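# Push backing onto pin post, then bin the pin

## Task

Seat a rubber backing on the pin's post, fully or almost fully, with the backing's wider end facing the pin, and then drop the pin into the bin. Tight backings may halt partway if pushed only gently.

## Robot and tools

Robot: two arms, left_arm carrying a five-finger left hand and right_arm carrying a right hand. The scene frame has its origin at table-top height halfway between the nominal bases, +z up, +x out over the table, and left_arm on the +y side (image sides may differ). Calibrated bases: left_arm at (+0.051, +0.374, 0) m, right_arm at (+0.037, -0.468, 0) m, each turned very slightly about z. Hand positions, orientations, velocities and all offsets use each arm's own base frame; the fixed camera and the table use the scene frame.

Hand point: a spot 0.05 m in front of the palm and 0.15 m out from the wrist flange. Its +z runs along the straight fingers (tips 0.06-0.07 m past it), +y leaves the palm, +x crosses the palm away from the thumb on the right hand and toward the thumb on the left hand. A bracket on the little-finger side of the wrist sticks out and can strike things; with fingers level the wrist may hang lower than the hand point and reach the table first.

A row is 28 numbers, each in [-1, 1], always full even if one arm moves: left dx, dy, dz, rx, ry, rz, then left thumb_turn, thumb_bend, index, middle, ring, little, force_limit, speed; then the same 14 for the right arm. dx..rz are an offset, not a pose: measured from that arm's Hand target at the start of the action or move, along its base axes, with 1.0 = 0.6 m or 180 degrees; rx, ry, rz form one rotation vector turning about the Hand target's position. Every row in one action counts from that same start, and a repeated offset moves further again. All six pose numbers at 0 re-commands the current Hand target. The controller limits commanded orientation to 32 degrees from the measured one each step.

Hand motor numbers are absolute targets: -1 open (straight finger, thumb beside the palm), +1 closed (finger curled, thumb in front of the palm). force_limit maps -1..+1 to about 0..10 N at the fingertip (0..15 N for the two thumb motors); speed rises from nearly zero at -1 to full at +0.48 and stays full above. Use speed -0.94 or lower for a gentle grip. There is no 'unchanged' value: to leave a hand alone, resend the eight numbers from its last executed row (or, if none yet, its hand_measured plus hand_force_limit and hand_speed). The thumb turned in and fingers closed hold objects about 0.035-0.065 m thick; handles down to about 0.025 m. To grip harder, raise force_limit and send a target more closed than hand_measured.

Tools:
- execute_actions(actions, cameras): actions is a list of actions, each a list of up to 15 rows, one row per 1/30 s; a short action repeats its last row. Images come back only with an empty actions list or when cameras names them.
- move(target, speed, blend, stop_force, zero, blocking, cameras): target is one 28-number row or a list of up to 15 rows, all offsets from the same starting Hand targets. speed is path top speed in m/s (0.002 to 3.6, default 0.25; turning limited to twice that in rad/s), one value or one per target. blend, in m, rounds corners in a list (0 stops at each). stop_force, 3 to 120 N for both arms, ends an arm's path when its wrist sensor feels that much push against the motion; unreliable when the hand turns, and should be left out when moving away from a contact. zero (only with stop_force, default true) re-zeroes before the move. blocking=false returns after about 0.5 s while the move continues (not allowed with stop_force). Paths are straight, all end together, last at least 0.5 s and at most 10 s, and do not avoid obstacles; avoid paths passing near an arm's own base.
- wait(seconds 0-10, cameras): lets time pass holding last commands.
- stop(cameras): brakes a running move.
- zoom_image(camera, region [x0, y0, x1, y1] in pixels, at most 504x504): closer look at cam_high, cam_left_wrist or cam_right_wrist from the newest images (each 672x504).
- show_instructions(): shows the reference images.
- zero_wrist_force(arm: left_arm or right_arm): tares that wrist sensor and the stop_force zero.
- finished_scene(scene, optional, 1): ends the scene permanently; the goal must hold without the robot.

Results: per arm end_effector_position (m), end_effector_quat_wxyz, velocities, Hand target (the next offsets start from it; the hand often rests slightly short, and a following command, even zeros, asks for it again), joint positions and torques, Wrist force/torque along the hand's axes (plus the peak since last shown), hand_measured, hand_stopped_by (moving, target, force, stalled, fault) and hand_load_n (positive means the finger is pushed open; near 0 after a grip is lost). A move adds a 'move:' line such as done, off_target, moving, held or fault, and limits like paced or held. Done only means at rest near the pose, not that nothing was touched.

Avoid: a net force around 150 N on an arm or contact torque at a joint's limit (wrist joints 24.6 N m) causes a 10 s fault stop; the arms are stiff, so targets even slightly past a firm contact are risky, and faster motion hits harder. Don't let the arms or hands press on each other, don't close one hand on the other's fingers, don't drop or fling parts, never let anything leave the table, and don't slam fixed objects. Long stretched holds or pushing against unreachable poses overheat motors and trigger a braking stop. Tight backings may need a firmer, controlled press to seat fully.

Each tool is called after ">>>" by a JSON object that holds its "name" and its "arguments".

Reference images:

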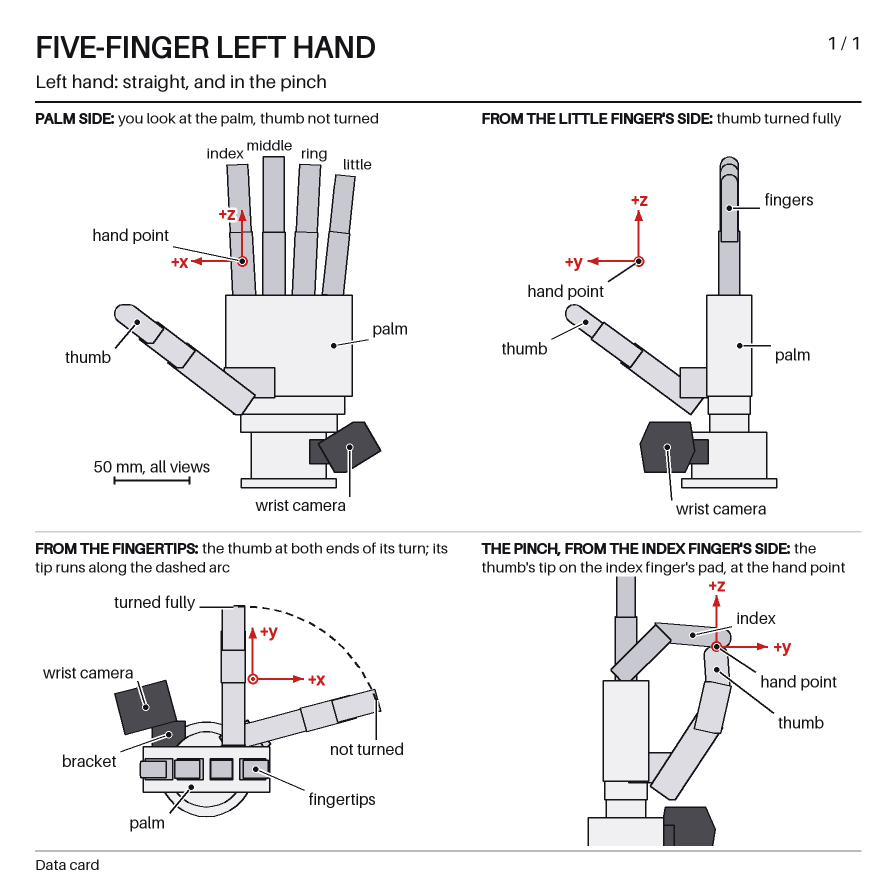

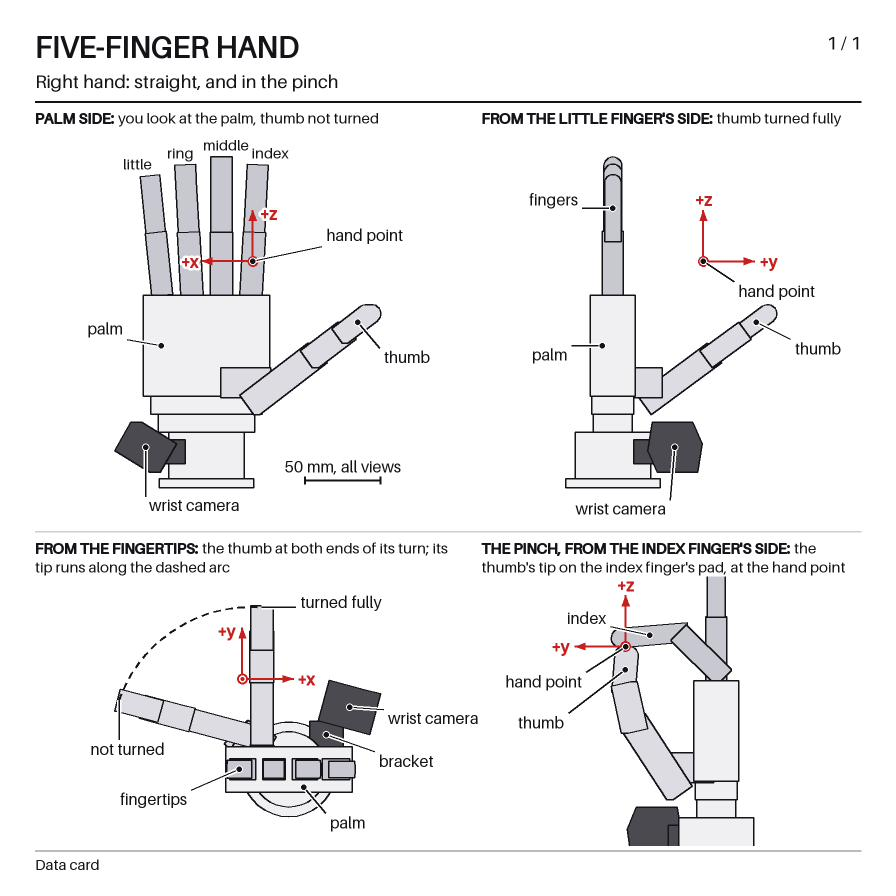

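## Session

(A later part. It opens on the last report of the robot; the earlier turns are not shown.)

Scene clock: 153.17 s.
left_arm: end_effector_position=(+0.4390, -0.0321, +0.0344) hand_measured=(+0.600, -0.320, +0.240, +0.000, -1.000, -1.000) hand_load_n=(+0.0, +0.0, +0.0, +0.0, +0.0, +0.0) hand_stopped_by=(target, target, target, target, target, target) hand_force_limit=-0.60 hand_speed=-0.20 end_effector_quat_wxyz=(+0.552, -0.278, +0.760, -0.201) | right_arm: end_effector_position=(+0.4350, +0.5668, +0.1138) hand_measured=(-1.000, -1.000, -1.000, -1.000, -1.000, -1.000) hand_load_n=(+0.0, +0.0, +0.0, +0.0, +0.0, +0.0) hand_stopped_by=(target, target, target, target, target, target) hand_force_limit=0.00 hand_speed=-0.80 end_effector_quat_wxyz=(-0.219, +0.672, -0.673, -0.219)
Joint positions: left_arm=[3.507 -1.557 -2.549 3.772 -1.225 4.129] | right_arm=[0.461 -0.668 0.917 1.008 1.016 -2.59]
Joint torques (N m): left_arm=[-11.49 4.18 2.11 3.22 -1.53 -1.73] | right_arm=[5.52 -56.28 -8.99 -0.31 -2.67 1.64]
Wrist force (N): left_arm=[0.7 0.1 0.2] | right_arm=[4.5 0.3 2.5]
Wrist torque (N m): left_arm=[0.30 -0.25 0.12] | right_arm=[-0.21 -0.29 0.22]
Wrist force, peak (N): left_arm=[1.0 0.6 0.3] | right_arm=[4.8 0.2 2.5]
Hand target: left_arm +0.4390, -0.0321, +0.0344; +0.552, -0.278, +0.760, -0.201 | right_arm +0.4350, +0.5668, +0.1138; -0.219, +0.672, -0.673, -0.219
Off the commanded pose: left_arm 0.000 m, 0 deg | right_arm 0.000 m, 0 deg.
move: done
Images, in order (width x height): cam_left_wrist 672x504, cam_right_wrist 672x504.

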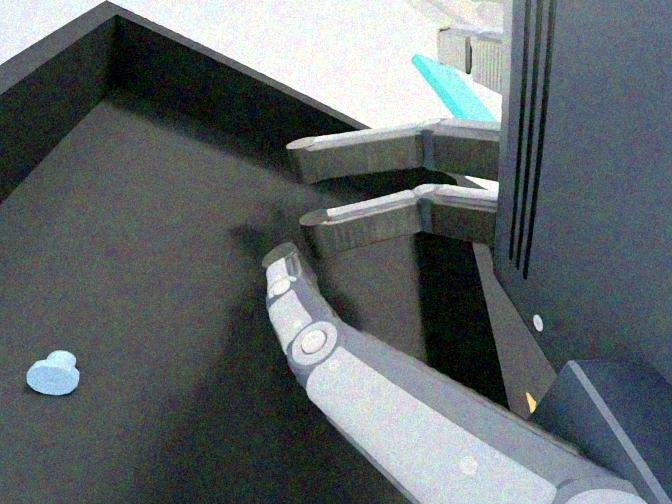

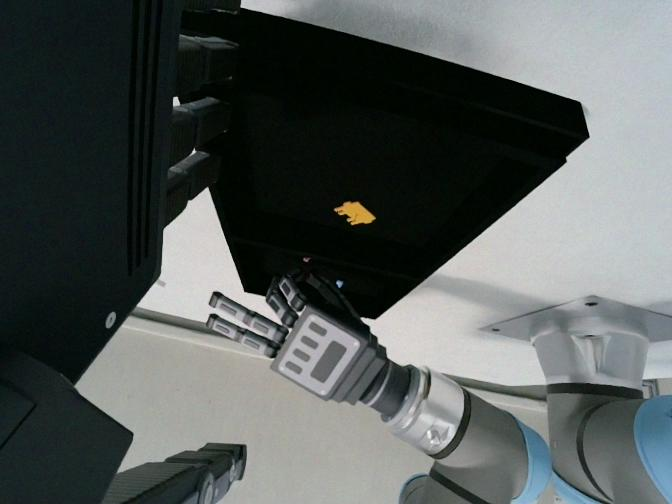

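>>> {"name": "move", "arguments": {"target": [0, 0, -0.0257, 0, 0, 0, 0.6, -0.32, 0.24, 0.0, -1, -1, -0.6, -0.2, 0, 0, 0, 0, 0, 0, -1, -1, -1, -1, -1, -1, 0, -0.8], "speed": 0.02, "stop_force": 3, "cameras": ["cam_left_wrist", "cam_right_wrist"]}}

>>> {"name": "zoom_image", "arguments": {"camera": "cam_right_wrist", "region": [280, 235, 340, 295]}}

>>> {"name": "zoom_image", "arguments": {"camera": "cam_left_wrist", "region": [235, 190, 335, 290]}}

Scene clock: 158.40 s.
left_arm: end_effector_position=(+0.4389, -0.0322, +0.0236) hand_measured=(+0.600, -0.320, +0.240, +0.000, -1.000, -1.000) hand_load_n=(+0.0, +0.0, +0.5, +0.0, +0.0, +0.0) hand_stopped_by=(target, target, target, target, target, target) hand_force_limit=-0.60 hand_speed=-0.20 end_effector_quat_wxyz=(+0.552, -0.278, +0.760, -0.201) | right_arm: end_effector_position=(+0.4350, +0.5668, +0.1138) hand_measured=(-1.000, -1.000, -1.000, -1.000, -1.000, -1.000) hand_load_n=(+0.0, +0.0, +0.0, +0.0, +0.0, +0.0) hand_stopped_by=(target, target, target, target, target, target) hand_force_limit=0.00 hand_speed=-0.80 end_effector_quat_wxyz=(-0.219, +0.672, -0.673, -0.219)
Joint positions: left_arm=[3.507 -1.595 -2.561 3.822 -1.225 4.129] | right_arm=[0.461 -0.668 0.917 1.008 1.016 -2.59]
Joint torques (N m): left_arm=[0.85 19 17.82 -2.37 0.6 -0.64] | right_arm=[4.35 -56.46 -9.18 -0.24 -2.63 1.47]
Wrist force (N): left_arm=[-1.3 0.2 0.5] | right_arm=[4.7 0.1 2.4]
Wrist torque (N m): left_arm=[0.35 -0.21 0.14] | right_arm=[-0.24 -0.32 0.23]
Wrist force, peak (N): left_arm=[-5.5 -3.5 -0.5] | right_arm=[4.9 0.1 2.5]
Hand target: left_arm +0.4389, -0.0322, +0.0236; +0.552, -0.278, +0.760, -0.201 (not the last commanded pose) | right_arm +0.4350, +0.5668, +0.1138; -0.219, +0.672, -0.673, -0.219
Off the commanded pose: left_arm 0.005 m, 0 deg | right_arm 0.000 m, 0 deg.
move: contact (left_arm)
Images, in order (width x height): cam_left_wrist 672x504, cam_right_wrist 672x504.

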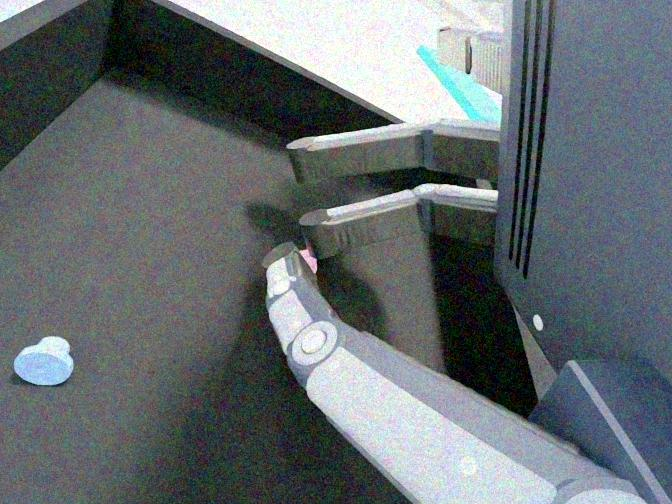

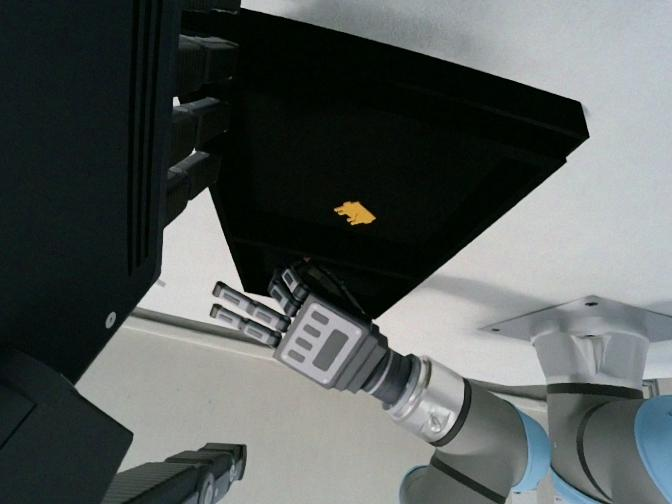

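Scaled by 8.400 from the camera's 672x504 image, which has a finer 960x720 frame.

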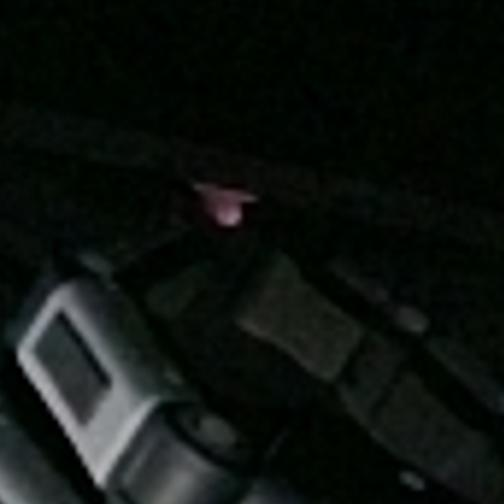

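Scaled by 5.040 from the camera's 672x504 image, which has a finer 960x720 frame.

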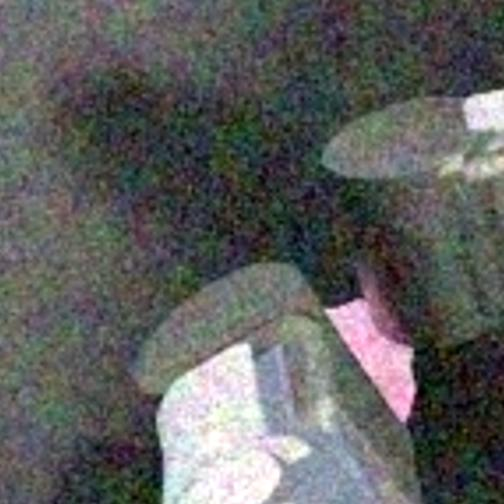

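>>> {"name": "move", "arguments": {"target": [[0, 0, 0.005, 0, 0, 0, 0.6, -0.32, 0.24, 0.0, -1, -1, -0.6, -0.2, 0, 0, 0, 0, 0, 0, -1, -1, -1, -1, -1, -1, 0, -0.8], [0.0067, 0, 0.005, 0, 0, 0, 0.6, -0.32, 0.24, 0.0, -1, -1, -0.6, -0.2, 0, 0, 0, 0, 0, 0, -1, -1, -1, -1, -1, -1, 0, -0.8]], "speed": 0.03}}

>>> {"name": "move", "arguments": {"target": [0, 0, -0.0125, 0, 0, 0, 0.6, -0.32, 0.24, 0.0, -1, -1, -0.6, -0.2, 0, 0, 0, 0, 0, 0, -1, -1, -1, -1, -1, -1, 0, -0.8], "speed": 0.02, "stop_force": 3, "cameras": ["cam_left_wrist", "cam_right_wrist"]}}

>>> {"name": "zoom_image", "arguments": {"camera": "cam_right_wrist", "region": [280, 235, 340, 295]}}

>>> {"name": "zoom_image", "arguments": {"camera": "cam_left_wrist", "region": [235, 190, 335, 290]}}

Scene clock: 163.17 s.
left_arm: end_effector_position=(+0.4428, -0.0322, +0.0266) hand_measured=(+0.600, -0.320, +0.240, +0.000, -1.000, -1.000) hand_load_n=(+0.5, +0.0, +0.0, +0.0, +0.0, +0.0) hand_stopped_by=(target, target, target, target, target, target) hand_force_limit=-0.60 hand_speed=-0.20 end_effector_quat_wxyz=(+0.552, -0.278, +0.760, -0.201) | right_arm: end_effector_position=(+0.4350, +0.5668, +0.1138) hand_measured=(-1.000, -1.000, -1.000, -1.000, -1.000, -1.000) hand_load_n=(+0.0, +0.0, +0.0, +0.0, +0.0, +0.0) hand_stopped_by=(target, target, target, target, target, target) hand_force_limit=0.00 hand_speed=-0.80 end_effector_quat_wxyz=(-0.219, +0.672, -0.673, -0.219)
Joint positions: left_arm=[3.499 -1.595 -2.547 3.808 -1.232 4.127] | right_arm=[0.461 -0.668 0.917 1.008 1.016 -2.59]
Joint torques (N m): left_arm=[-11.18 4.57 17.67 -1.92 -1.68 -1.7] | right_arm=[4.3 -56.49 -9.57 -0.34 -2.76 1.55]
Wrist force (N): left_arm=[0.6 0.5 0.1] | right_arm=[4.5 0.0 2.4]
Wrist torque (N m): left_arm=[0.35 -0.20 0.11] | right_arm=[-0.25 -0.27 0.21]
Wrist force, peak (N): left_arm=[-1.8 0.3 0.6] | right_arm=[4.9 0.2 2.5]
Hand target: left_arm +0.4429, -0.0322, +0.0266; +0.552, -0.278, +0.760, -0.201 | right_arm +0.4350, +0.5668, +0.1138; -0.219, +0.672, -0.673, -0.219
Off the commanded pose: left_arm 0.000 m, 0 deg | right_arm 0.000 m, 0 deg.
move: done

Scene clock: 164.77 s.
left_arm: end_effector_position=(+0.4429, -0.0322, +0.0210) hand_measured=(+0.600, -0.320, +0.240, +0.000, -1.000, -1.000) hand_load_n=(-2.0, +0.0, +1.5, +0.0, +0.0, +0.0) hand_stopped_by=(target, target, target, target, target, target) hand_force_limit=-0.60 hand_speed=-0.20 end_effector_quat_wxyz=(+0.552, -0.278, +0.760, -0.201) | right_arm: end_effector_position=(+0.4350, +0.5668, +0.1138) hand_measured=(-1.000, -1.000, -1.000, -1.000, -1.000, -1.000) hand_load_n=(+0.0, -0.5, +0.0, +0.0, +0.0, +0.0) hand_stopped_by=(target, target, target, target, target, target) hand_force_limit=0.00 hand_speed=-0.80 end_effector_quat_wxyz=(-0.219, +0.672, -0.673, -0.219)
Joint positions: left_arm=[3.499 -1.615 -2.552 3.833 -1.232 4.127] | right_arm=[0.461 -0.668 0.917 1.008 1.016 -2.59]
Joint torques (N m): left_arm=[-7.45 20.96 17.94 -2.02 -1.16 -1.22] | right_arm=[3.77 -56.5 -9.33 -0.35 -2.77 1.55]
Wrist force (N): left_arm=[-0.3 0.0 -0.4] | right_arm=[4.5 0.0 2.4]
Wrist torque (N m): left_arm=[0.36 -0.28 0.15] | right_arm=[-0.26 -0.28 0.22]
Wrist force, peak (N): left_arm=[-2.9 -4.0 -3.1] | right_arm=[4.8 -0.1 2.6]
Hand target: left_arm +0.4429, -0.0322, +0.0210; +0.552, -0.278, +0.760, -0.201 (not the last commanded pose) | right_arm +0.4350, +0.5668, +0.1138; -0.219, +0.672, -0.673, -0.219
Off the commanded pose: left_arm 0.002 m, 0 deg | right_arm 0.000 m, 0 deg.
move: contact (left_arm)
Images, in order (width x height): cam_left_wrist 672x504, cam_right_wrist 672x504.

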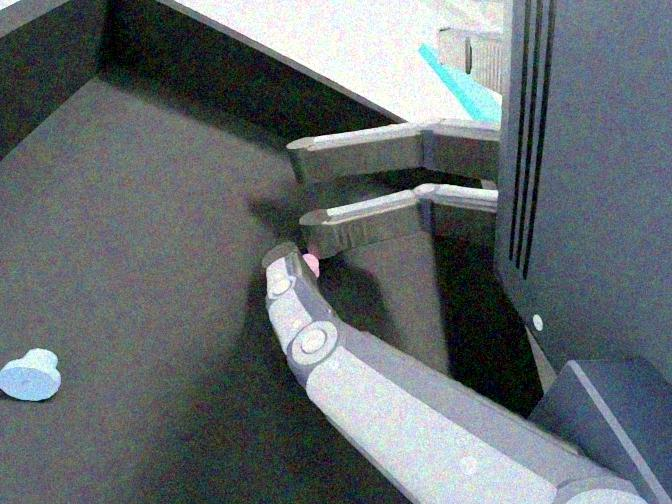

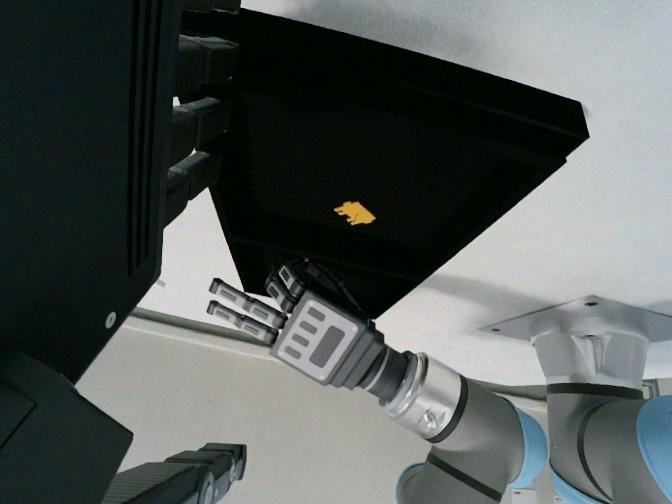

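Scaled by 8.400 from the camera's 672x504 image, which has a finer 960x720 frame.

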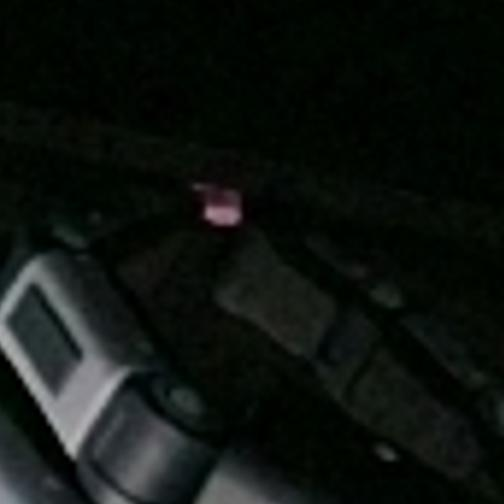

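Scaled by 5.040 from the camera's 672x504 image, which has a finer 960x720 frame.

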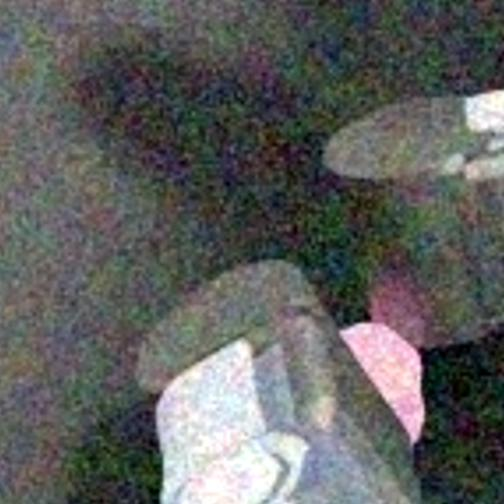

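>>> {"name": "move", "arguments": {"target": [-0.002, 0, 0.0095, 0, 0, 0, 0.6, -0.32, 0.24, 0.0, -1, -1, -0.6, -0.2, 0, 0, 0, 0, 0, 0, -1, -1, -1, -1, -1, -1, 0, -0.8], "speed": 0.03}}

>>> {"name": "move", "arguments": {"target": [0, 0, 0, 0, 0, 0, 0.75, -0.32, 0.2, 0.0, -1, -1, -0.6, -0.2, 0, 0, 0, 0, 0, 0, -1, -1, -1, -1, -1, -1, 0, -0.8], "speed": 0.03}}

>>> {"name": "move", "arguments": {"target": [0, 0, -0.0145, 0, 0, 0, 0.75, -0.32, 0.2, 0.0, -1, -1, -0.6, -0.2, 0, 0, 0, 0, 0, 0, -1, -1, -1, -1, -1, -1, 0, -0.8], "speed": 0.02, "stop_force": 3, "cameras": ["cam_left_wrist", "cam_right_wrist"]}}

>>> {"name": "zoom_image", "arguments": {"camera": "cam_right_wrist", "region": [280, 235, 340, 295]}}

>>> {"name": "zoom_image", "arguments": {"camera": "cam_left_wrist", "region": [235, 190, 335, 290]}}

Scene clock: 168.23 s.
left_arm: end_effector_position=(+0.4417, -0.0322, +0.0266) hand_measured=(+0.600, -0.320, +0.240, +0.000, -1.000, -1.000) hand_load_n=(+0.5, +1.5, +1.5, +0.0, +0.0, +0.0) hand_stopped_by=(target, target, target, target, target, target) hand_force_limit=-0.60 hand_speed=-0.20 end_effector_quat_wxyz=(+0.552, -0.278, +0.760, -0.201) | right_arm: end_effector_position=(+0.4350, +0.5668, +0.1138) hand_measured=(-1.000, -1.000, -1.000, -1.000, -1.000, -1.000) hand_load_n=(+0.0, -0.5, +0.0, +0.0, +0.0, +0.0) hand_stopped_by=(target, target, target, target, target, target) hand_force_limit=0.00 hand_speed=-0.80 end_effector_quat_wxyz=(-0.219, +0.672, -0.673, -0.219)
Joint positions: left_arm=[3.501 -1.592 -2.55 3.808 -1.23 4.127] | right_arm=[0.461 -0.668 0.917 1.008 1.016 -2.59]
Joint torques (N m): left_arm=[12.99 22.18 19.28 -1.93 1.64 1.83] | right_arm=[2.69 -56.04 -9.55 -0.29 -2.67 1.42]
Wrist force (N): left_arm=[0.8 0.6 0.1] | right_arm=[4.4 0.1 2.2]
Wrist torque (N m): left_arm=[0.36 -0.23 0.06] | right_arm=[-0.21 -0.26 0.21]
Wrist force, peak (N): left_arm=[-0.7 -0.7 -0.7] | right_arm=[4.9 0.0 2.3]
Hand target: left_arm +0.4417, -0.0322, +0.0267; +0.552, -0.278, +0.760, -0.201 | right_arm +0.4350, +0.5668, +0.1138; -0.219, +0.672, -0.673, -0.219
Off the commanded pose: left_arm 0.000 m, 0 deg | right_arm 0.000 m, 0 deg.
move: done

Scene clock: 168.73 s.
left_arm: end_effector_position=(+0.4417, -0.0322, +0.0267) hand_measured=(+0.750, -0.320, +0.200, +0.000, -1.000, -1.000) hand_load_n=(+0.5, +0.0, +0.0, -0.5, +0.0, +0.0) hand_stopped_by=(target, target, target, target, target, target) hand_force_limit=-0.60 hand_speed=-0.20 end_effector_quat_wxyz=(+0.552, -0.278, +0.760, -0.201) | right_arm: end_effector_position=(+0.4350, +0.5668, +0.1138) hand_measured=(-1.000, -1.000, -1.000, -1.000, -1.000, -1.000) hand_load_n=(+0.0, +0.0, +0.0, +0.0, +0.0, +0.0) hand_stopped_by=(target, target, target, target, target, target) hand_force_limit=0.00 hand_speed=-0.80 end_effector_quat_wxyz=(-0.219, +0.672, -0.673, -0.219)
Joint positions: left_arm=[3.501 -1.591 -2.55 3.807 -1.23 4.127] | right_arm=[0.461 -0.668 0.917 1.008 1.016 -2.59]
Joint torques (N m): left_arm=[12.07 21.4 19.46 -1.92 1.58 1.8] | right_arm=[3 -56.4 -9.13 -0.34 -2.65 1.45]
Wrist force (N): left_arm=[0.7 0.5 0.2] | right_arm=[4.5 0.1 2.5]
Wrist torque (N m): left_arm=[0.34 -0.22 0.06] | right_arm=[-0.23 -0.27 0.21]
Wrist force, peak (N): left_arm=[1.1 0.6 -0.1] | right_arm=[4.8 0.1 2.2]
Hand target: left_arm +0.4417, -0.0322, +0.0267; +0.552, -0.278, +0.760, -0.201 | right_arm +0.4350, +0.5668, +0.1138; -0.219, +0.672, -0.673, -0.219
Off the commanded pose: left_arm 0.000 m, 0 deg | right_arm 0.000 m, 0 deg.
move: done

Scene clock: 170.10 s.
left_arm: end_effector_position=(+0.4417, -0.0322, +0.0181) hand_measured=(+0.750, -0.320, +0.200, +0.000, -1.000, -1.000) hand_load_n=(+0.0, +0.0, -1.5, +0.0, +0.0, +0.0) hand_stopped_by=(target, target, target, target, target, target) hand_force_limit=-0.60 hand_speed=-0.20 end_effector_quat_wxyz=(+0.552, -0.278, +0.760, -0.201) | right_arm: end_effector_position=(+0.4350, +0.5668, +0.1138) hand_measured=(-1.000, -1.000, -1.000, -1.000, -1.000, -1.000) hand_load_n=(-0.5, +0.0, +0.0, +0.0, +0.0, +0.0) hand_stopped_by=(target, target, target, target, target, target) hand_force_limit=0.00 hand_speed=-0.80 end_effector_quat_wxyz=(-0.219, +0.672, -0.673, -0.219)
Joint positions: left_arm=[3.501 -1.622 -2.558 3.847 -1.23 4.127] | right_arm=[0.461 -0.668 0.917 1.008 1.016 -2.59]
Joint torques (N m): left_arm=[4.32 19.55 3.02 -1.81 -0.34 -0.11] | right_arm=[3.31 -56.81 -9.45 -0.33 -2.58 1.36]
Wrist force (N): left_arm=[-1.8 -2.5 -0.5] | right_arm=[4.6 0.1 2.4]
Wrist torque (N m): left_arm=[0.24 -0.16 0.05] | right_arm=[-0.22 -0.29 0.22]
Wrist force, peak (N): left_arm=[-1.8 -2.6 -1.0] | right_arm=[4.7 0.0 2.7]
Hand target: left_arm +0.4417, -0.0322, +0.0182; +0.552, -0.278, +0.760, -0.201 | right_arm +0.4350, +0.5668, +0.1138; -0.219, +0.672, -0.673, -0.219
Off the commanded pose: left_arm 0.000 m, 0 deg | right_arm 0.000 m, 0 deg.
move: contact (left_arm)
Images, in order (width x height): cam_left_wrist 672x504, cam_right_wrist 672x504.

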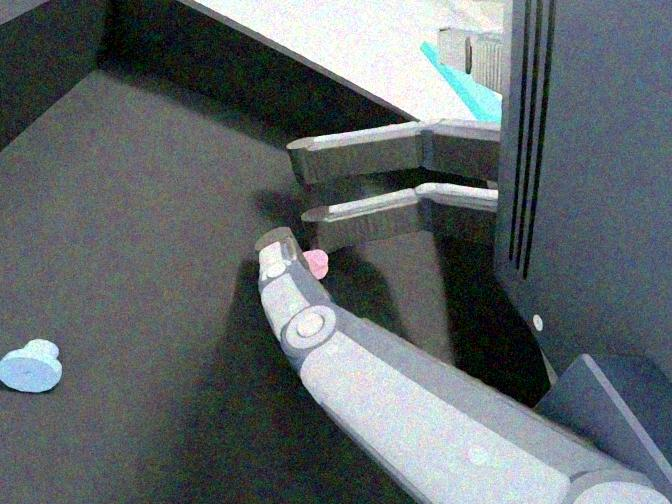

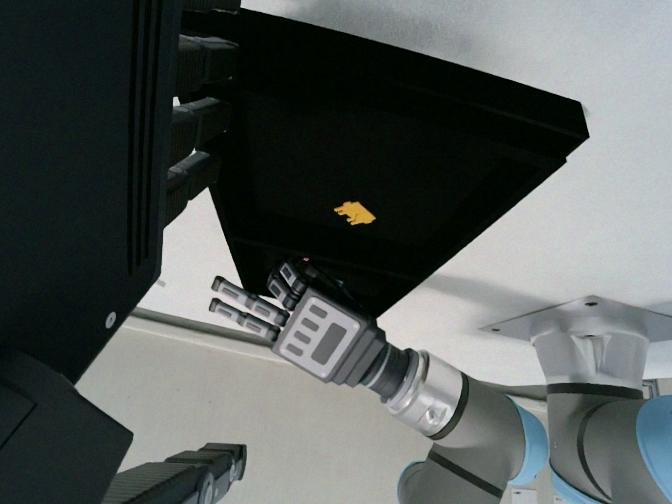

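Scaled by 8.400 from the camera's 672x504 image, which has a finer 960x720 frame.

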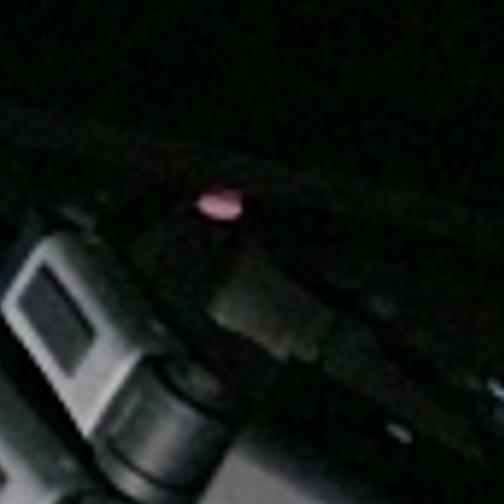

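Scaled by 5.040 from the camera's 672x504 image, which has a finer 960x720 frame.

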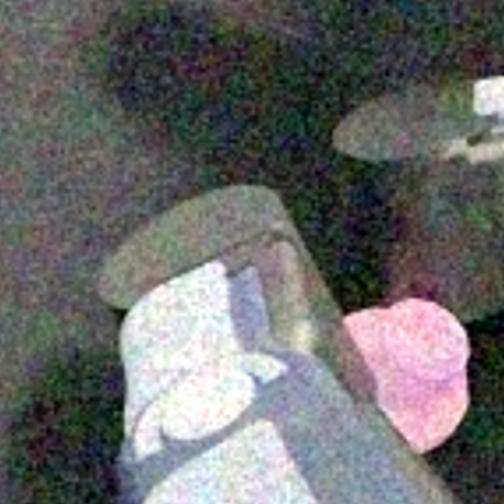

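>>> {"name": "move", "arguments": {"target": [[0, 0, 0.005, 0, 0, 0, 0.75, -0.32, 0.2, 0.0, -1, -1, -0.6, -0.2, 0, 0, 0, 0, 0, 0, -1, -1, -1, -1, -1, -1, 0, -0.8], [0, -0.0092, 0.005, 0, 0, 0, 0.75, -0.32, 0.2, 0.0, -1, -1, -0.6, -0.2, 0, 0, 0, 0, 0, 0, -1, -1, -1, -1, -1, -1, 0, -0.8]], "speed": 0.03, "cameras": ["cam_left_wrist", "cam_right_wrist"]}}

>>> {"name": "zoom_image", "arguments": {"camera": "cam_right_wrist", "region": [280, 235, 340, 295]}}

>>> {"name": "zoom_image", "arguments": {"camera": "cam_left_wrist", "region": [235, 190, 335, 290]}}

Scene clock: 172.63 s.
left_arm: end_effector_position=(+0.4417, -0.0376, +0.0212) hand_measured=(+0.750, -0.320, +0.200, +0.000, -1.000, -1.000) hand_load_n=(+0.0, +0.0, +0.0, +0.0, +0.0, +0.0) hand_stopped_by=(target, target, target, target, target, target) hand_force_limit=-0.60 hand_speed=-0.20 end_effector_quat_wxyz=(+0.552, -0.278, +0.760, -0.201) end_effector_velocity=(+0.000, +0.000, +0.000) end_effector_angular_velocity=(+0.002, +0.000, +0.002) | right_arm: end_effector_position=(+0.4350, +0.5668, +0.1138) hand_measured=(-1.000, -1.000, -1.000, -1.000, -1.000, -1.000) hand_load_n=(+0.0, +0.0, +0.0, +0.0, +0.0, +0.0) hand_stopped_by=(target, target, target, target, target, target) hand_force_limit=0.00 hand_speed=-0.80 end_effector_quat_wxyz=(-0.219, +0.672, -0.673, -0.219)
Joint positions: left_arm=[3.474 -1.614 -2.552 3.835 -1.256 4.118] | right_arm=[0.461 -0.668 0.917 1.008 1.016 -2.59]
Joint velocities: left_arm=[-0.003 0 0.001 0.001 -0.005 0] | right_arm=[within noise]
Joint torques (N m): left_arm=[-13.26 4.8 18.44 3.2 -1.09 -1.8] | right_arm=[3.12 -56.53 -9.09 -0.27 -2.67 1.32]
Wrist force (N): left_arm=[0.9 0.6 0.2] | right_arm=[4.8 0.1 2.3]
Wrist torque (N m): left_arm=[0.34 -0.26 0.12] | right_arm=[-0.22 -0.32 0.23]
Wrist force, peak (N): left_arm=[-1.6 -2.7 -1.1] | right_arm=[4.7 0.2 2.5]
Hand target: left_arm +0.4417, -0.0377, +0.0212; +0.552, -0.278, +0.760, -0.201 | right_arm +0.4350, +0.5668, +0.1138; -0.219, +0.672, -0.673, -0.219
Off the commanded pose: left_arm 0.000 m, 0 deg | right_arm 0.000 m, 0 deg.
move: done
Images, in order (width x height): cam_left_wrist 672x504, cam_right_wrist 672x504.

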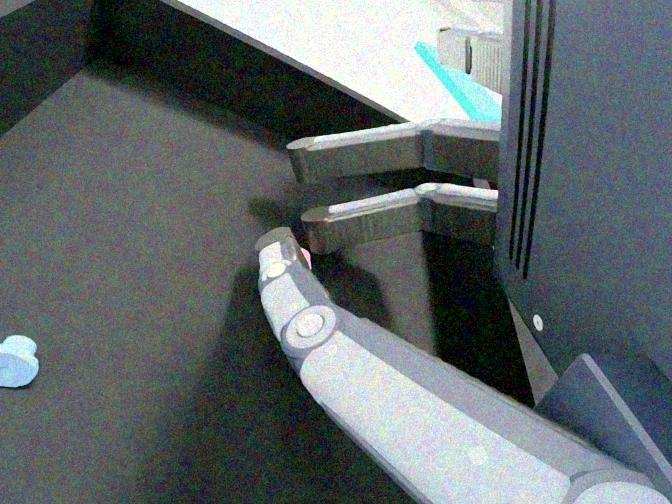

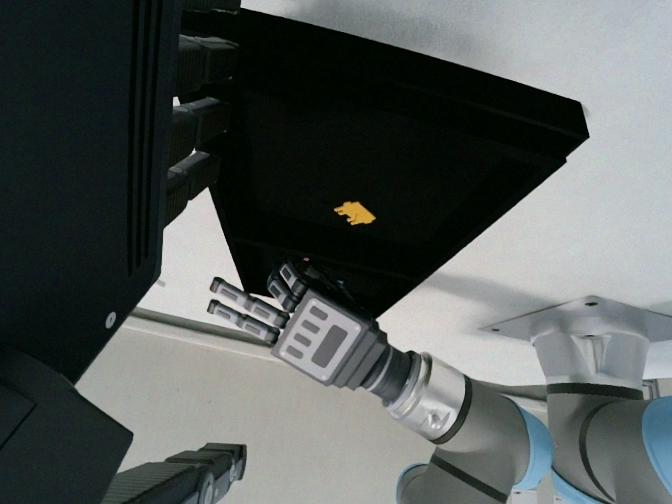

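Scaled by 8.400 from the camera's 672x504 image, which has a finer 960x720 frame.

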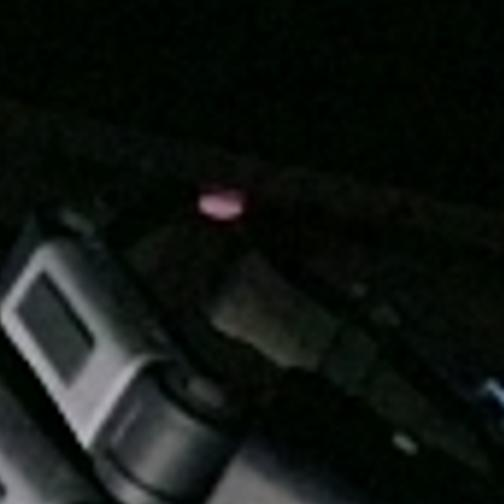

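Scaled by 5.040 from the camera's 672x504 image, which has a finer 960x720 frame.

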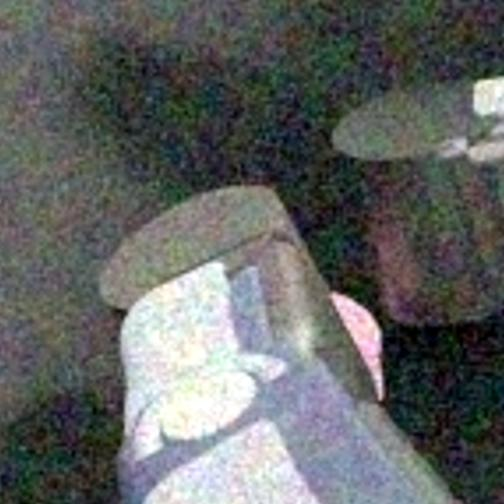

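>>> {"name": "move", "arguments": {"target": [0, 0, -0.003, 0, 0, 0, 0.75, -0.32, 0.28, 0.0, -1, -1, -0.6, -0.8, 0, 0, 0, 0, 0, 0, -1, -1, -1, -1, -1, -1, 0, -0.8], "speed": 0.01, "cameras": ["cam_left_wrist", "cam_right_wrist"]}}

>>> {"name": "zoom_image", "arguments": {"camera": "cam_right_wrist", "region": [280, 235, 340, 295]}}

>>> {"name": "zoom_image", "arguments": {"camera": "cam_left_wrist", "region": [235, 190, 335, 290]}}

Scene clock: 174.63 s.
left_arm: end_effector_position=(+0.4417, -0.0377, +0.0195) hand_measured=(+0.750, -0.320, +0.280, +0.000, -1.000, -1.000) hand_load_n=(-1.0, +2.0, +3.5, +0.0, +0.0, +0.0) hand_stopped_by=(target, target, force, target, target, target) hand_force_limit=-0.60 hand_speed=-0.80 end_effector_quat_wxyz=(+0.552, -0.278, +0.760, -0.201) | right_arm: end_effector_position=(+0.4350, +0.5668, +0.1138) hand_measured=(-1.000, -1.000, -1.000, -1.000, -1.000, -1.000) hand_load_n=(+0.0, +0.0, +0.0, +0.0, +0.0, +0.0) hand_stopped_by=(target, target, target, target, target, target) hand_force_limit=0.00 hand_speed=-0.80 end_effector_quat_wxyz=(-0.219, +0.672, -0.673, -0.219)
Joint positions: left_arm=[3.474 -1.62 -2.553 3.843 -1.256 4.118] | right_arm=[0.461 -0.668 0.917 1.008 1.016 -2.59]
Joint torques (N m): left_arm=[-9.56 4.99 -2.88 2.18 -1.79 -1.73] | right_arm=[2.63 -56.43 -9.31 -0.37 -2.62 1.39]
Wrist force (N): left_arm=[-1.8 -7.9 -0.9] | right_arm=[4.5 0.0 2.3]
Wrist torque (N m): left_arm=[0.05 -0.24 0.17] | right_arm=[-0.23 -0.28 0.21]
Wrist force, peak (N): left_arm=[-2.2 -7.9 -1.3] | right_arm=[4.9 0.3 2.4]
Hand target: left_arm +0.4417, -0.0377, +0.0194; +0.552, -0.278, +0.760, -0.201 | right_arm +0.4350, +0.5668, +0.1138; -0.219, +0.672, -0.673, -0.219
Off the commanded pose: left_arm 0.000 m, 0 deg | right_arm 0.000 m, 0 deg.
move: done
Images, in order (width x height): cam_left_wrist 672x504, cam_right_wrist 672x504.

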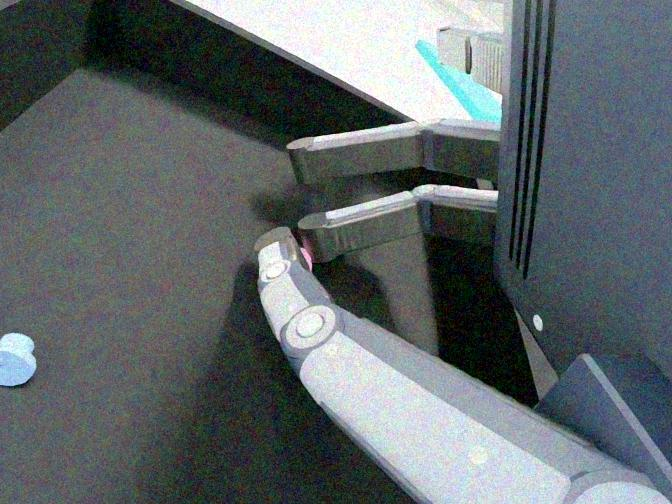

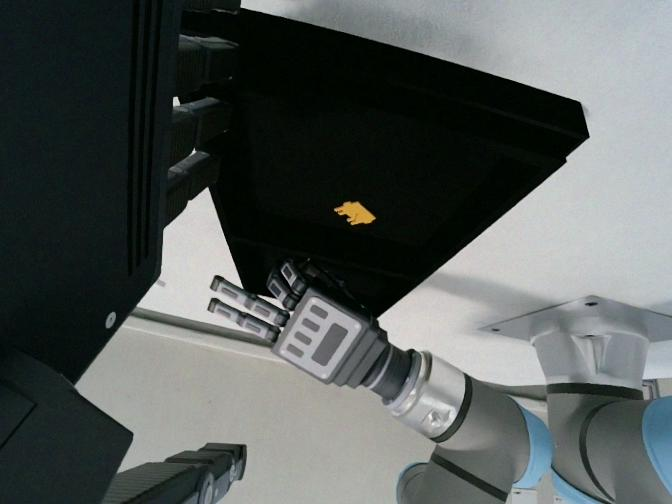

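Scaled by 8.400 from the camera's 672x504 image, which has a finer 960x720 frame.

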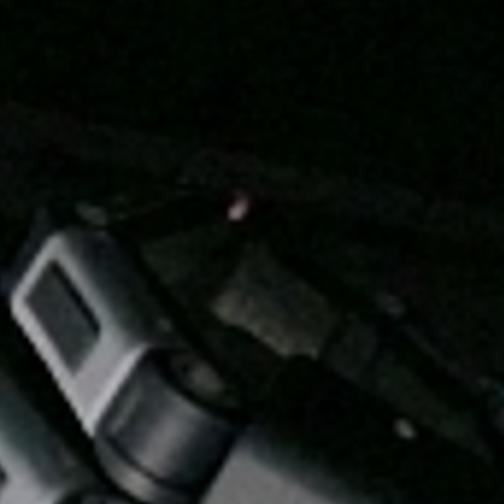

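Scaled by 5.040 from the camera's 672x504 image, which has a finer 960x720 frame.

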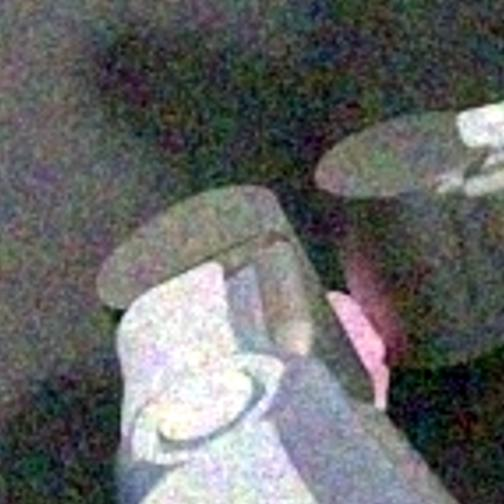

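>>> {"name": "move", "arguments": {"target": [0, 0, 0.01, 0, 0, 0, 0.75, -0.32, 0.28, 0.0, -1, -1, -0.6, -0.8, 0, 0, 0, 0, 0, 0, -1, -1, -1, -1, -1, -1, 0, -0.8], "speed": 0.01, "cameras": ["cam_left_wrist", "cam_right_wrist"]}}

>>> {"name": "zoom_image", "arguments": {"camera": "cam_right_wrist", "region": [280, 235, 340, 295]}}

>>> {"name": "zoom_image", "arguments": {"camera": "cam_left_wrist", "region": [235, 190, 335, 290]}}

Scene clock: 176.77 s.
left_arm: end_effector_position=(+0.4417, -0.0377, +0.0253) hand_measured=(+0.750, -0.320, +0.280, +0.000, -1.000, -1.000) hand_load_n=(-1.0, +3.5, +3.5, +0.0, +0.0, +0.0) hand_stopped_by=(target, target, force, target, target, target) hand_force_limit=-0.60 hand_speed=-0.80 end_effector_quat_wxyz=(+0.552, -0.278, +0.760, -0.201) | right_arm: end_effector_position=(+0.4350, +0.5668, +0.1138) hand_measured=(-1.000, -1.000, -1.000, -1.000, -1.000, -1.000) hand_load_n=(+0.0, +0.0, +0.0, +0.0, +0.0, +0.0) hand_stopped_by=(target, target, target, target, target, target) hand_force_limit=0.00 hand_speed=-0.80 end_effector_quat_wxyz=(-0.219, +0.672, -0.673, -0.219)
Joint positions: left_arm=[3.474 -1.6 -2.548 3.816 -1.256 4.118] | right_arm=[0.461 -0.668 0.917 1.008 1.016 -2.59]
Joint torques (N m): left_arm=[-9.61 19.26 19.41 -1.31 0.66 -1.35] | right_arm=[1.63 -56.38 -9.13 -0.31 -2.58 1.29]
Wrist force (N): left_arm=[0.7 0.5 0.1] | right_arm=[4.5 0.1 2.4]
Wrist torque (N m): left_arm=[0.34 -0.23 0.11] | right_arm=[-0.23 -0.28 0.22]
Wrist force, peak (N): left_arm=[-2.6 -8.9 -1.6] | right_arm=[4.9 0.3 2.3]
Hand target: left_arm +0.4417, -0.0377, +0.0254; +0.552, -0.278, +0.760, -0.201 | right_arm +0.4350, +0.5668, +0.1138; -0.219, +0.672, -0.673, -0.219
Off the commanded pose: left_arm 0.000 m, 0 deg | right_arm 0.000 m, 0 deg.
move: done
Images, in order (width x height): cam_left_wrist 672x504, cam_right_wrist 672x504.

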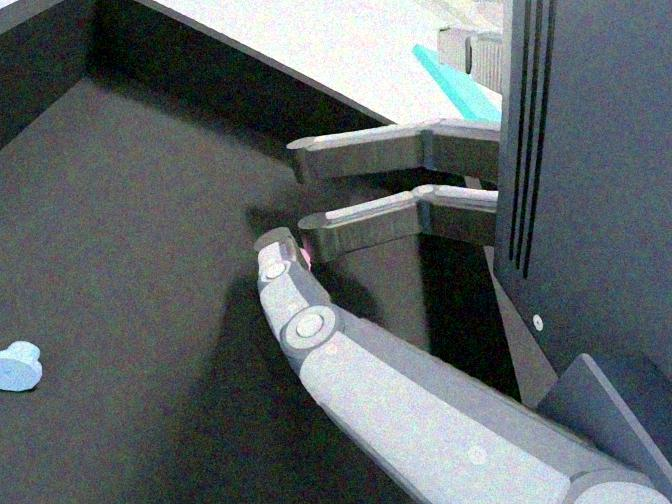

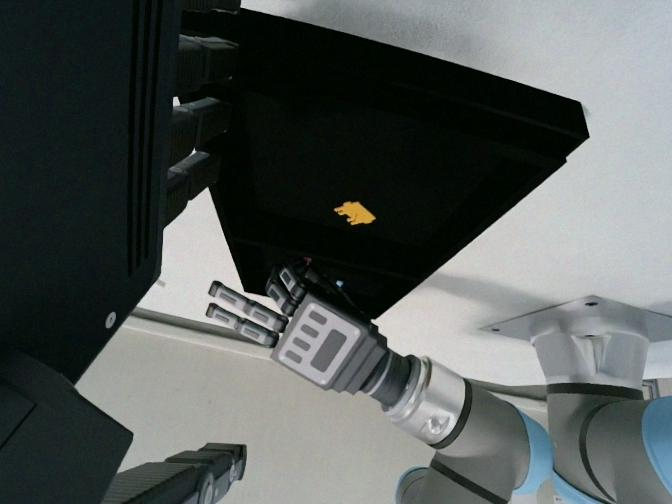

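Scaled by 8.400 from the camera's 672x504 image, which has a finer 960x720 frame.

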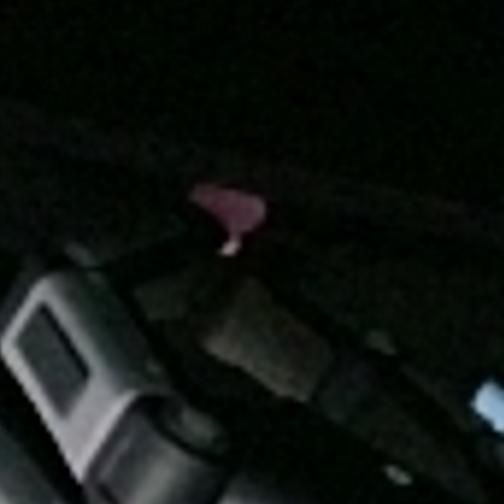

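Scaled by 5.040 from the camera's 672x504 image, which has a finer 960x720 frame.

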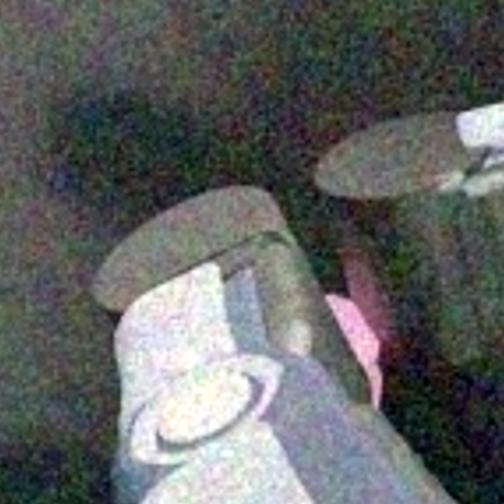

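>>> {"name": "move", "arguments": {"target": [0, 0, 0.12, 0, 0, 0, 0.75, -0.32, 0.28, 0.0, -1, -1, -0.6, -0.8, 0, 0, 0, 0, 0, 0, -1, -1, -1, -1, -1, -1, 0, -0.8], "speed": 0.05, "cameras": ["cam_left_wrist", "cam_right_wrist"]}}

>>> {"name": "zoom_image", "arguments": {"camera": "cam_right_wrist", "region": [260, 265, 340, 345]}}

>>> {"name": "zoom_image", "arguments": {"camera": "cam_left_wrist", "region": [235, 190, 335, 290]}}

Scene clock: 179.60 s.
left_arm: end_effector_position=(+0.4417, -0.0377, +0.0973) hand_measured=(+0.750, -0.320, +0.280, +0.000, -1.000, -1.000) hand_load_n=(-0.5, +3.0, +3.5, +0.0, +0.0, +0.0) hand_stopped_by=(target, target, force, target, target, target) hand_force_limit=-0.60 hand_speed=-0.80 end_effector_quat_wxyz=(+0.552, -0.278, +0.760, -0.201) | right_arm: end_effector_position=(+0.4350, +0.5668, +0.1138) hand_measured=(-1.000, -1.000, -1.000, -1.000, -1.000, -1.000) hand_load_n=(+0.0, +0.0, +0.0, +0.0, +0.0, +0.0) hand_stopped_by=(target, target, target, target, target, target) hand_force_limit=0.00 hand_speed=-0.80 end_effector_quat_wxyz=(-0.219, +0.672, -0.673, -0.219)
Joint positions: left_arm=[3.474 -1.386 -2.454 3.509 -1.256 4.118] | right_arm=[0.461 -0.668 0.917 1.008 1.016 -2.59]
Joint torques (N m): left_arm=[11.2 15.59 24.78 -1.33 1.73 1.77] | right_arm=[2.18 -56.69 -8.69 -0.28 -2.46 1.38]
Wrist force (N): left_arm=[0.3 -0.1 -0.1] | right_arm=[4.8 0.1 2.5]
Wrist torque (N m): left_arm=[0.22 -0.21 0.11] | right_arm=[-0.23 -0.31 0.23]
Wrist force, peak (N): left_arm=[1.0 0.7 0.3] | right_arm=[4.8 0.2 2.3]
Hand target: left_arm +0.4417, -0.0377, +0.0974; +0.552, -0.278, +0.760, -0.201 | right_arm +0.4350, +0.5668, +0.1138; -0.219, +0.672, -0.673, -0.219
Off the commanded pose: left_arm 0.000 m, 0 deg | right_arm 0.000 m, 0 deg.
move: done
Images, in order (width x height): cam_left_wrist 672x504, cam_right_wrist 672x504.

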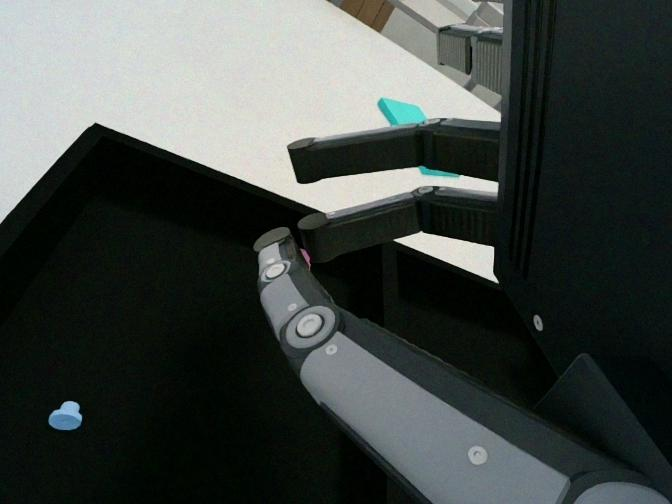

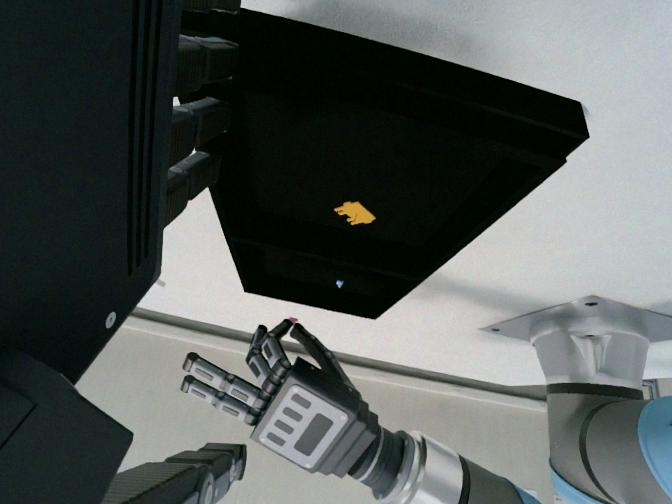

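Scaled by 6.300 from the camera's 672x504 image, which has a finer 960x720 frame.

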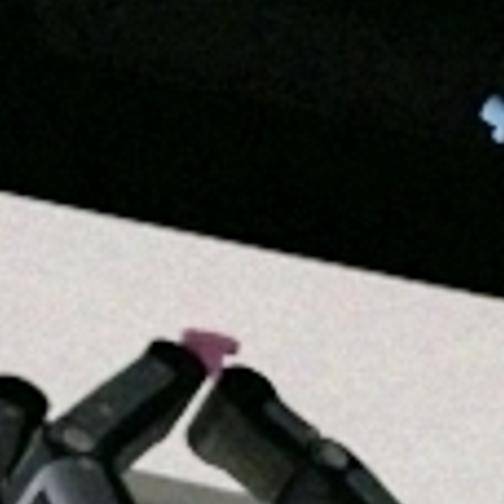

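Scaled by 5.040 from the camera's 672x504 image, which has a finer 960x720 frame.

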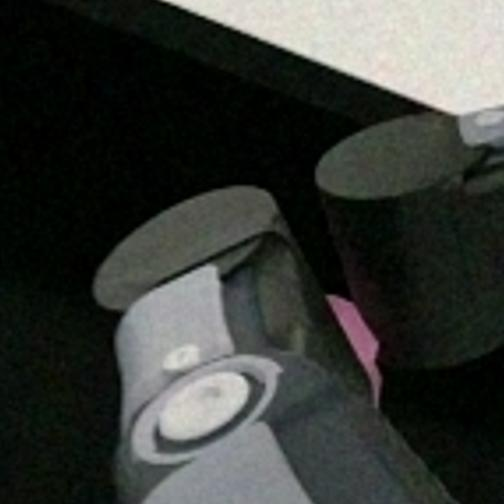

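>>> {"name": "zoom_image", "arguments": {"camera": "cam_right_wrist", "region": [280, 308, 310, 338]}}

>>> {"name": "zoom_image", "arguments": {"camera": "cam_left_wrist", "region": [290, 235, 325, 270]}}

>>> {"name": "zoom_image", "arguments": {"camera": "cam_right_wrist", "region": [325, 190, 385, 235]}}

Scaled by 16.800 from the camera's 672x504 image, which has a finer 960x720 frame.

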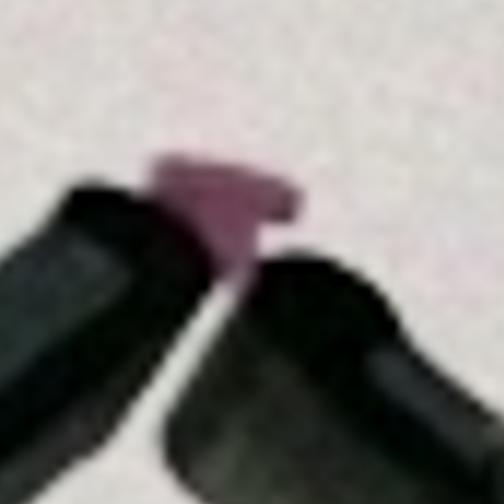

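Scaled by 14.400 from the camera's 672x504 image, which has a finer 960x720 frame.

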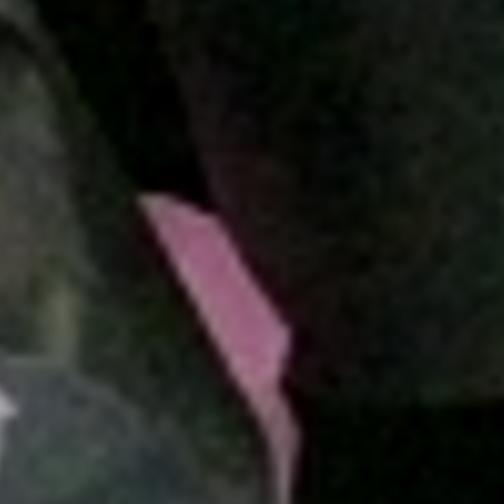

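Scaled by 8.400 from the camera's 672x504 image, which has a finer 960x720 frame.

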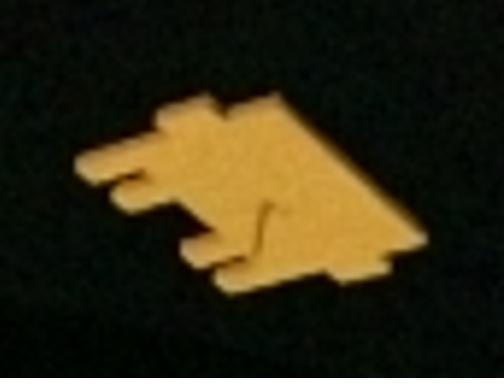

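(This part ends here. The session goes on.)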